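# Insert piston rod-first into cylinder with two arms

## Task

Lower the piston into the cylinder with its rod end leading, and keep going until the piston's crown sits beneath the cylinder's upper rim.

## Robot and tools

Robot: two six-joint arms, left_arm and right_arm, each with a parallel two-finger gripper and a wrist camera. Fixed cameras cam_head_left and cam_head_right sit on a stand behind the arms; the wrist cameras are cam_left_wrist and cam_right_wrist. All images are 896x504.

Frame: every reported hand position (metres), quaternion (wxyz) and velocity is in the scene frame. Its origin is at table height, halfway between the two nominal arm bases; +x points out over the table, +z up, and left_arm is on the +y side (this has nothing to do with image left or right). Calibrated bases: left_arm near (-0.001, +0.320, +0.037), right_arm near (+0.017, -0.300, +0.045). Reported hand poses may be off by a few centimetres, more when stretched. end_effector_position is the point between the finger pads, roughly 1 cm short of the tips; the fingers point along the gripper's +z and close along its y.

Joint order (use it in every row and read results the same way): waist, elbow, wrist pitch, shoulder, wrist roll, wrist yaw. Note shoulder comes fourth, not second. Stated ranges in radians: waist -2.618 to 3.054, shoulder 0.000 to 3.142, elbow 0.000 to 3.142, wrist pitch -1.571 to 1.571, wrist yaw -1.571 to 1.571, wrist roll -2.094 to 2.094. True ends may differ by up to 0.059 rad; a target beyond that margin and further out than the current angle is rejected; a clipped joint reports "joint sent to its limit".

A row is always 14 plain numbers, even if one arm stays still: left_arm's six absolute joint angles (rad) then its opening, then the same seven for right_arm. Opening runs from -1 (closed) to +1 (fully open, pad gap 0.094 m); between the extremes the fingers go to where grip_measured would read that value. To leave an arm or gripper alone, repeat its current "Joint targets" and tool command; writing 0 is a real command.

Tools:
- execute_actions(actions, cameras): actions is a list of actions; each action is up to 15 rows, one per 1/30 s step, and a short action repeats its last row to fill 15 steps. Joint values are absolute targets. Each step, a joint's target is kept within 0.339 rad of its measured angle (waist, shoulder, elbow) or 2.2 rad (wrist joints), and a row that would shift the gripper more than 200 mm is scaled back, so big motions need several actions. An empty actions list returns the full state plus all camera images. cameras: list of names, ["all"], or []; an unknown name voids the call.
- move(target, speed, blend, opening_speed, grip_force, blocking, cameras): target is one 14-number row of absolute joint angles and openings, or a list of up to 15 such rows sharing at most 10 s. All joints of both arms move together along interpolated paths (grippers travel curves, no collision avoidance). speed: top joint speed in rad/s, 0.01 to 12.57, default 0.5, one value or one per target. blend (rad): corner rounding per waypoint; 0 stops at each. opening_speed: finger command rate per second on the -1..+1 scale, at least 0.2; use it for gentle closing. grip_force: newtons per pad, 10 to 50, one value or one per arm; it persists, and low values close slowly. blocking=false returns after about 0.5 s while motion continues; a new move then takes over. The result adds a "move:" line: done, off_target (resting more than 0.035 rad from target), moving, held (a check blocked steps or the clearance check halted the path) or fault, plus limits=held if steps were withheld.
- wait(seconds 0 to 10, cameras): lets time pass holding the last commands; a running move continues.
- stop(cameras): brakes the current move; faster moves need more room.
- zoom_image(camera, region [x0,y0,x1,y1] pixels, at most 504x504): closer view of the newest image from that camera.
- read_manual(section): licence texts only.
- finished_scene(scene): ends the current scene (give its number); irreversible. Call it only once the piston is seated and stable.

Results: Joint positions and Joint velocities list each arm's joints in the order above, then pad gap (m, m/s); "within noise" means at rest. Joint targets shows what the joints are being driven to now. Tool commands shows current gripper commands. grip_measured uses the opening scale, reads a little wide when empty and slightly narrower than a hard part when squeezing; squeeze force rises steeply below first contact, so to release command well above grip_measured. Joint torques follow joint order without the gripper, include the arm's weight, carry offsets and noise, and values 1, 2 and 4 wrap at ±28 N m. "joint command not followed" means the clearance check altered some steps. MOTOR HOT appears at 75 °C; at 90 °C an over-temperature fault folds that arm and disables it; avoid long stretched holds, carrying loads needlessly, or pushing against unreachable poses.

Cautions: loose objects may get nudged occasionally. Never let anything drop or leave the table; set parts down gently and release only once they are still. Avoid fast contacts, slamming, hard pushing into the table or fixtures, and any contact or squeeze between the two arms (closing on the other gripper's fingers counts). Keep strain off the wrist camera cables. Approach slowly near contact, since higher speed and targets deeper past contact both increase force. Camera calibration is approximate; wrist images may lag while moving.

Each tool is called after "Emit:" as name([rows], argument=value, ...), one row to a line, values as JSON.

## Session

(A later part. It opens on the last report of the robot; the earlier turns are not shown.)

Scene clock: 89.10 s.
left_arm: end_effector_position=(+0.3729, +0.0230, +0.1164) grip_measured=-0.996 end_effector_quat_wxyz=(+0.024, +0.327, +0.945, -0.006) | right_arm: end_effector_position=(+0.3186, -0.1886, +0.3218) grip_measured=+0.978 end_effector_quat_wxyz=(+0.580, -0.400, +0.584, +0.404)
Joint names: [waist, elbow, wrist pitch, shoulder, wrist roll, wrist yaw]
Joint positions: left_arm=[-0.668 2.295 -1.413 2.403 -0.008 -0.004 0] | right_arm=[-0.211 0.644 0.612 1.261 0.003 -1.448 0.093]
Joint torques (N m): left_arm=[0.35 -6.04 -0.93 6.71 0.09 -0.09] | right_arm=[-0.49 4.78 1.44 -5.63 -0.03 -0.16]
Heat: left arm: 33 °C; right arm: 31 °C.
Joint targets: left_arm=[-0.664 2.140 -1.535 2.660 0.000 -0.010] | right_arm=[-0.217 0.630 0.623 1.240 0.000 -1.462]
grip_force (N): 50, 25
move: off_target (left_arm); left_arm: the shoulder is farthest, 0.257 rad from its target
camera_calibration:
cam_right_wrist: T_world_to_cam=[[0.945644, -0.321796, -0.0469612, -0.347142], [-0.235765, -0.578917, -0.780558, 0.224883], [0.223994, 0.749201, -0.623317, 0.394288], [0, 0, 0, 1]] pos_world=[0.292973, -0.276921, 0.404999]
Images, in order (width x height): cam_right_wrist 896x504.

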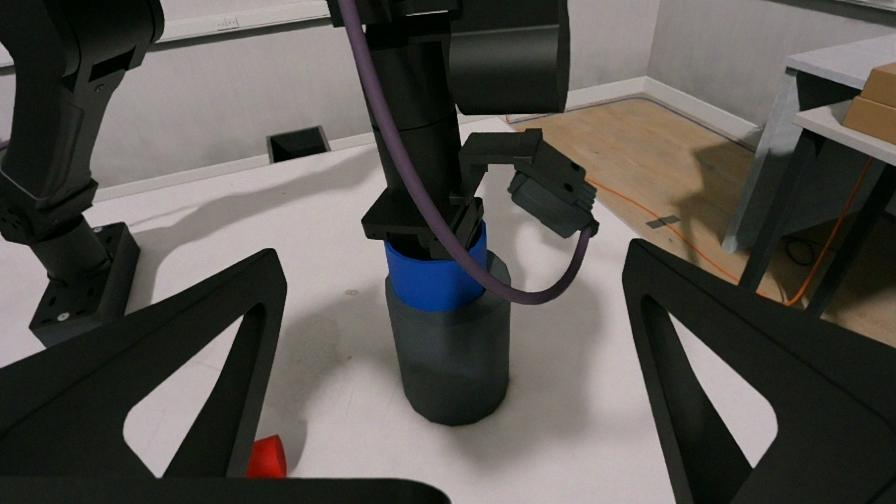

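Emit:
move([
  [-0.664, 2.315, -1.42, 2.375, 0.0, -0.01, -1.0, -0.2165, 0.63, 0.6226, 1.24, 0.0, -1.462, 0.98],
  [-0.664, 2.345, -1.39, 2.17, 0.0, -0.01, -1.0, -0.2165, 0.63, 0.6226, 1.24, 0.0, -1.462, 0.98],
  [-0.664, 2.345, -1.35, 2.06, 0.0, -0.01, -1.0, -0.2165, 0.63, 0.6226, 1.24, 0.0, -1.462, 0.98],
], speed=[0.3, 0.18, 0.3], blend=[0.03, 0.03, 0], cameras=["cam_left_wrist", "cam_right_wrist"])

Emit:
zoom_image(camera="cam_right_wrist", region=[350, 160, 550, 380])

Emit:
zoom_image(camera="cam_left_wrist", region=[320, 80, 640, 380])

Scene clock: 93.87 s.
left_arm: end_effector_position=(+0.3756, +0.0209, +0.2759) grip_measured=-0.995 end_effector_quat_wxyz=(+0.208, +0.319, +0.922, -0.071) | right_arm: end_effector_position=(+0.3186, -0.1886, +0.3218) grip_measured=+0.978 end_effector_quat_wxyz=(+0.580, -0.400, +0.584, +0.404)
Joint names: [waist, elbow, wrist pitch, shoulder, wrist roll, wrist yaw]
Joint positions: left_arm=[-0.668 2.328 -1.369 2.086 -0.007 -0.004 0] | right_arm=[-0.211 0.644 0.612 1.261 0.003 -1.448 0.093]
Joint torques (N m): left_arm=[0.35 7.05 0.9 -11.48 0.08 -0.09] | right_arm=[-0.5 4.81 1.43 -5.71 -0.03 -0.19]
Heat: left arm: 33 °C; right arm: 31 °C.
Joint targets: left_arm=[-0.664 2.345 -1.350 2.060 0.000 -0.010] | right_arm=[-0.217 0.630 0.623 1.240 0.000 -1.462]
grip_force (N): 50, 25
move: done
camera_calibration:
cam_left_wrist: T_world_to_cam=[[-0.644596, -0.762112, -0.0606784, 0.276218], [-0.752621, 0.618609, 0.225574, 0.213517], [-0.134377, 0.191072, -0.972334, 0.435775], [0, 0, 0, 1]] pos_world=[0.397305, -0.00483936, 0.392315]
cam_right_wrist: T_world_to_cam=[[0.945644, -0.321796, -0.0469612, -0.347142], [-0.235765, -0.578917, -0.780558, 0.224883], [0.223994, 0.749201, -0.623317, 0.394288], [0, 0, 0, 1]] pos_world=[0.292973, -0.276921, 0.404999]
Images, in order (width x height): cam_left_wrist 896x504, cam_right_wrist 896x504.

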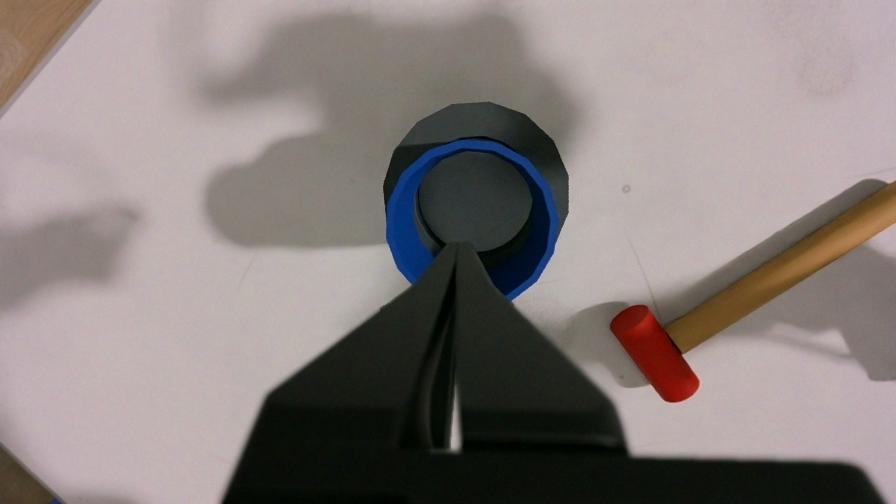

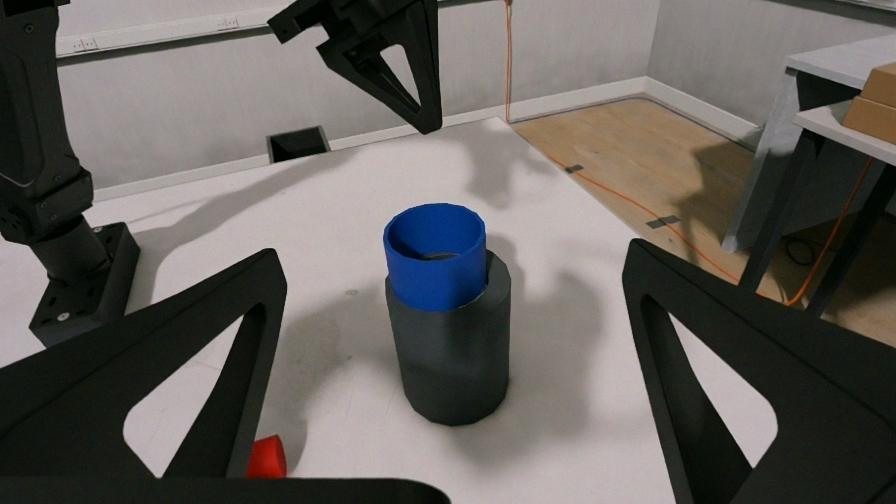

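Scaled by 2.291 from the camera's 896x504 image, which has a finer 1280x720 frame.

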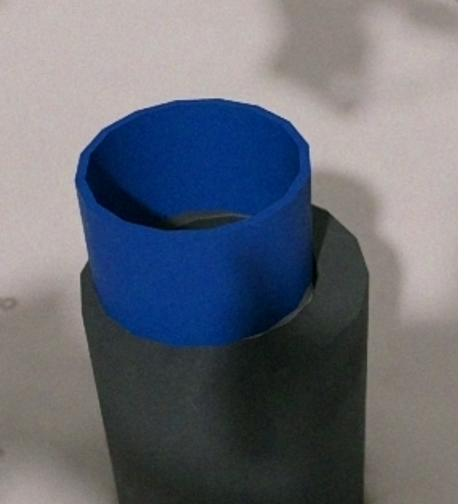

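Scaled by 1.575 from the camera's 896x504 image, which has a finer 1280x720 frame.

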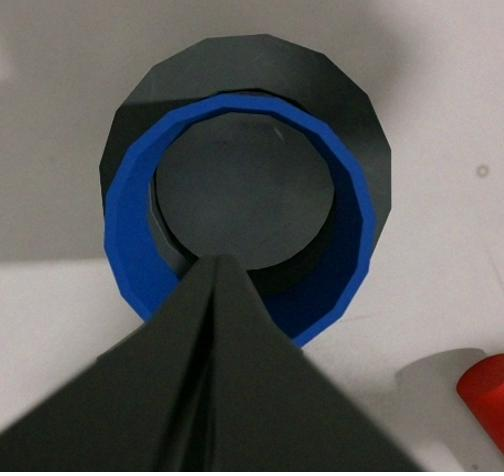

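Emit:
finished_scene(scene=2)

The scene is finished: the task was done.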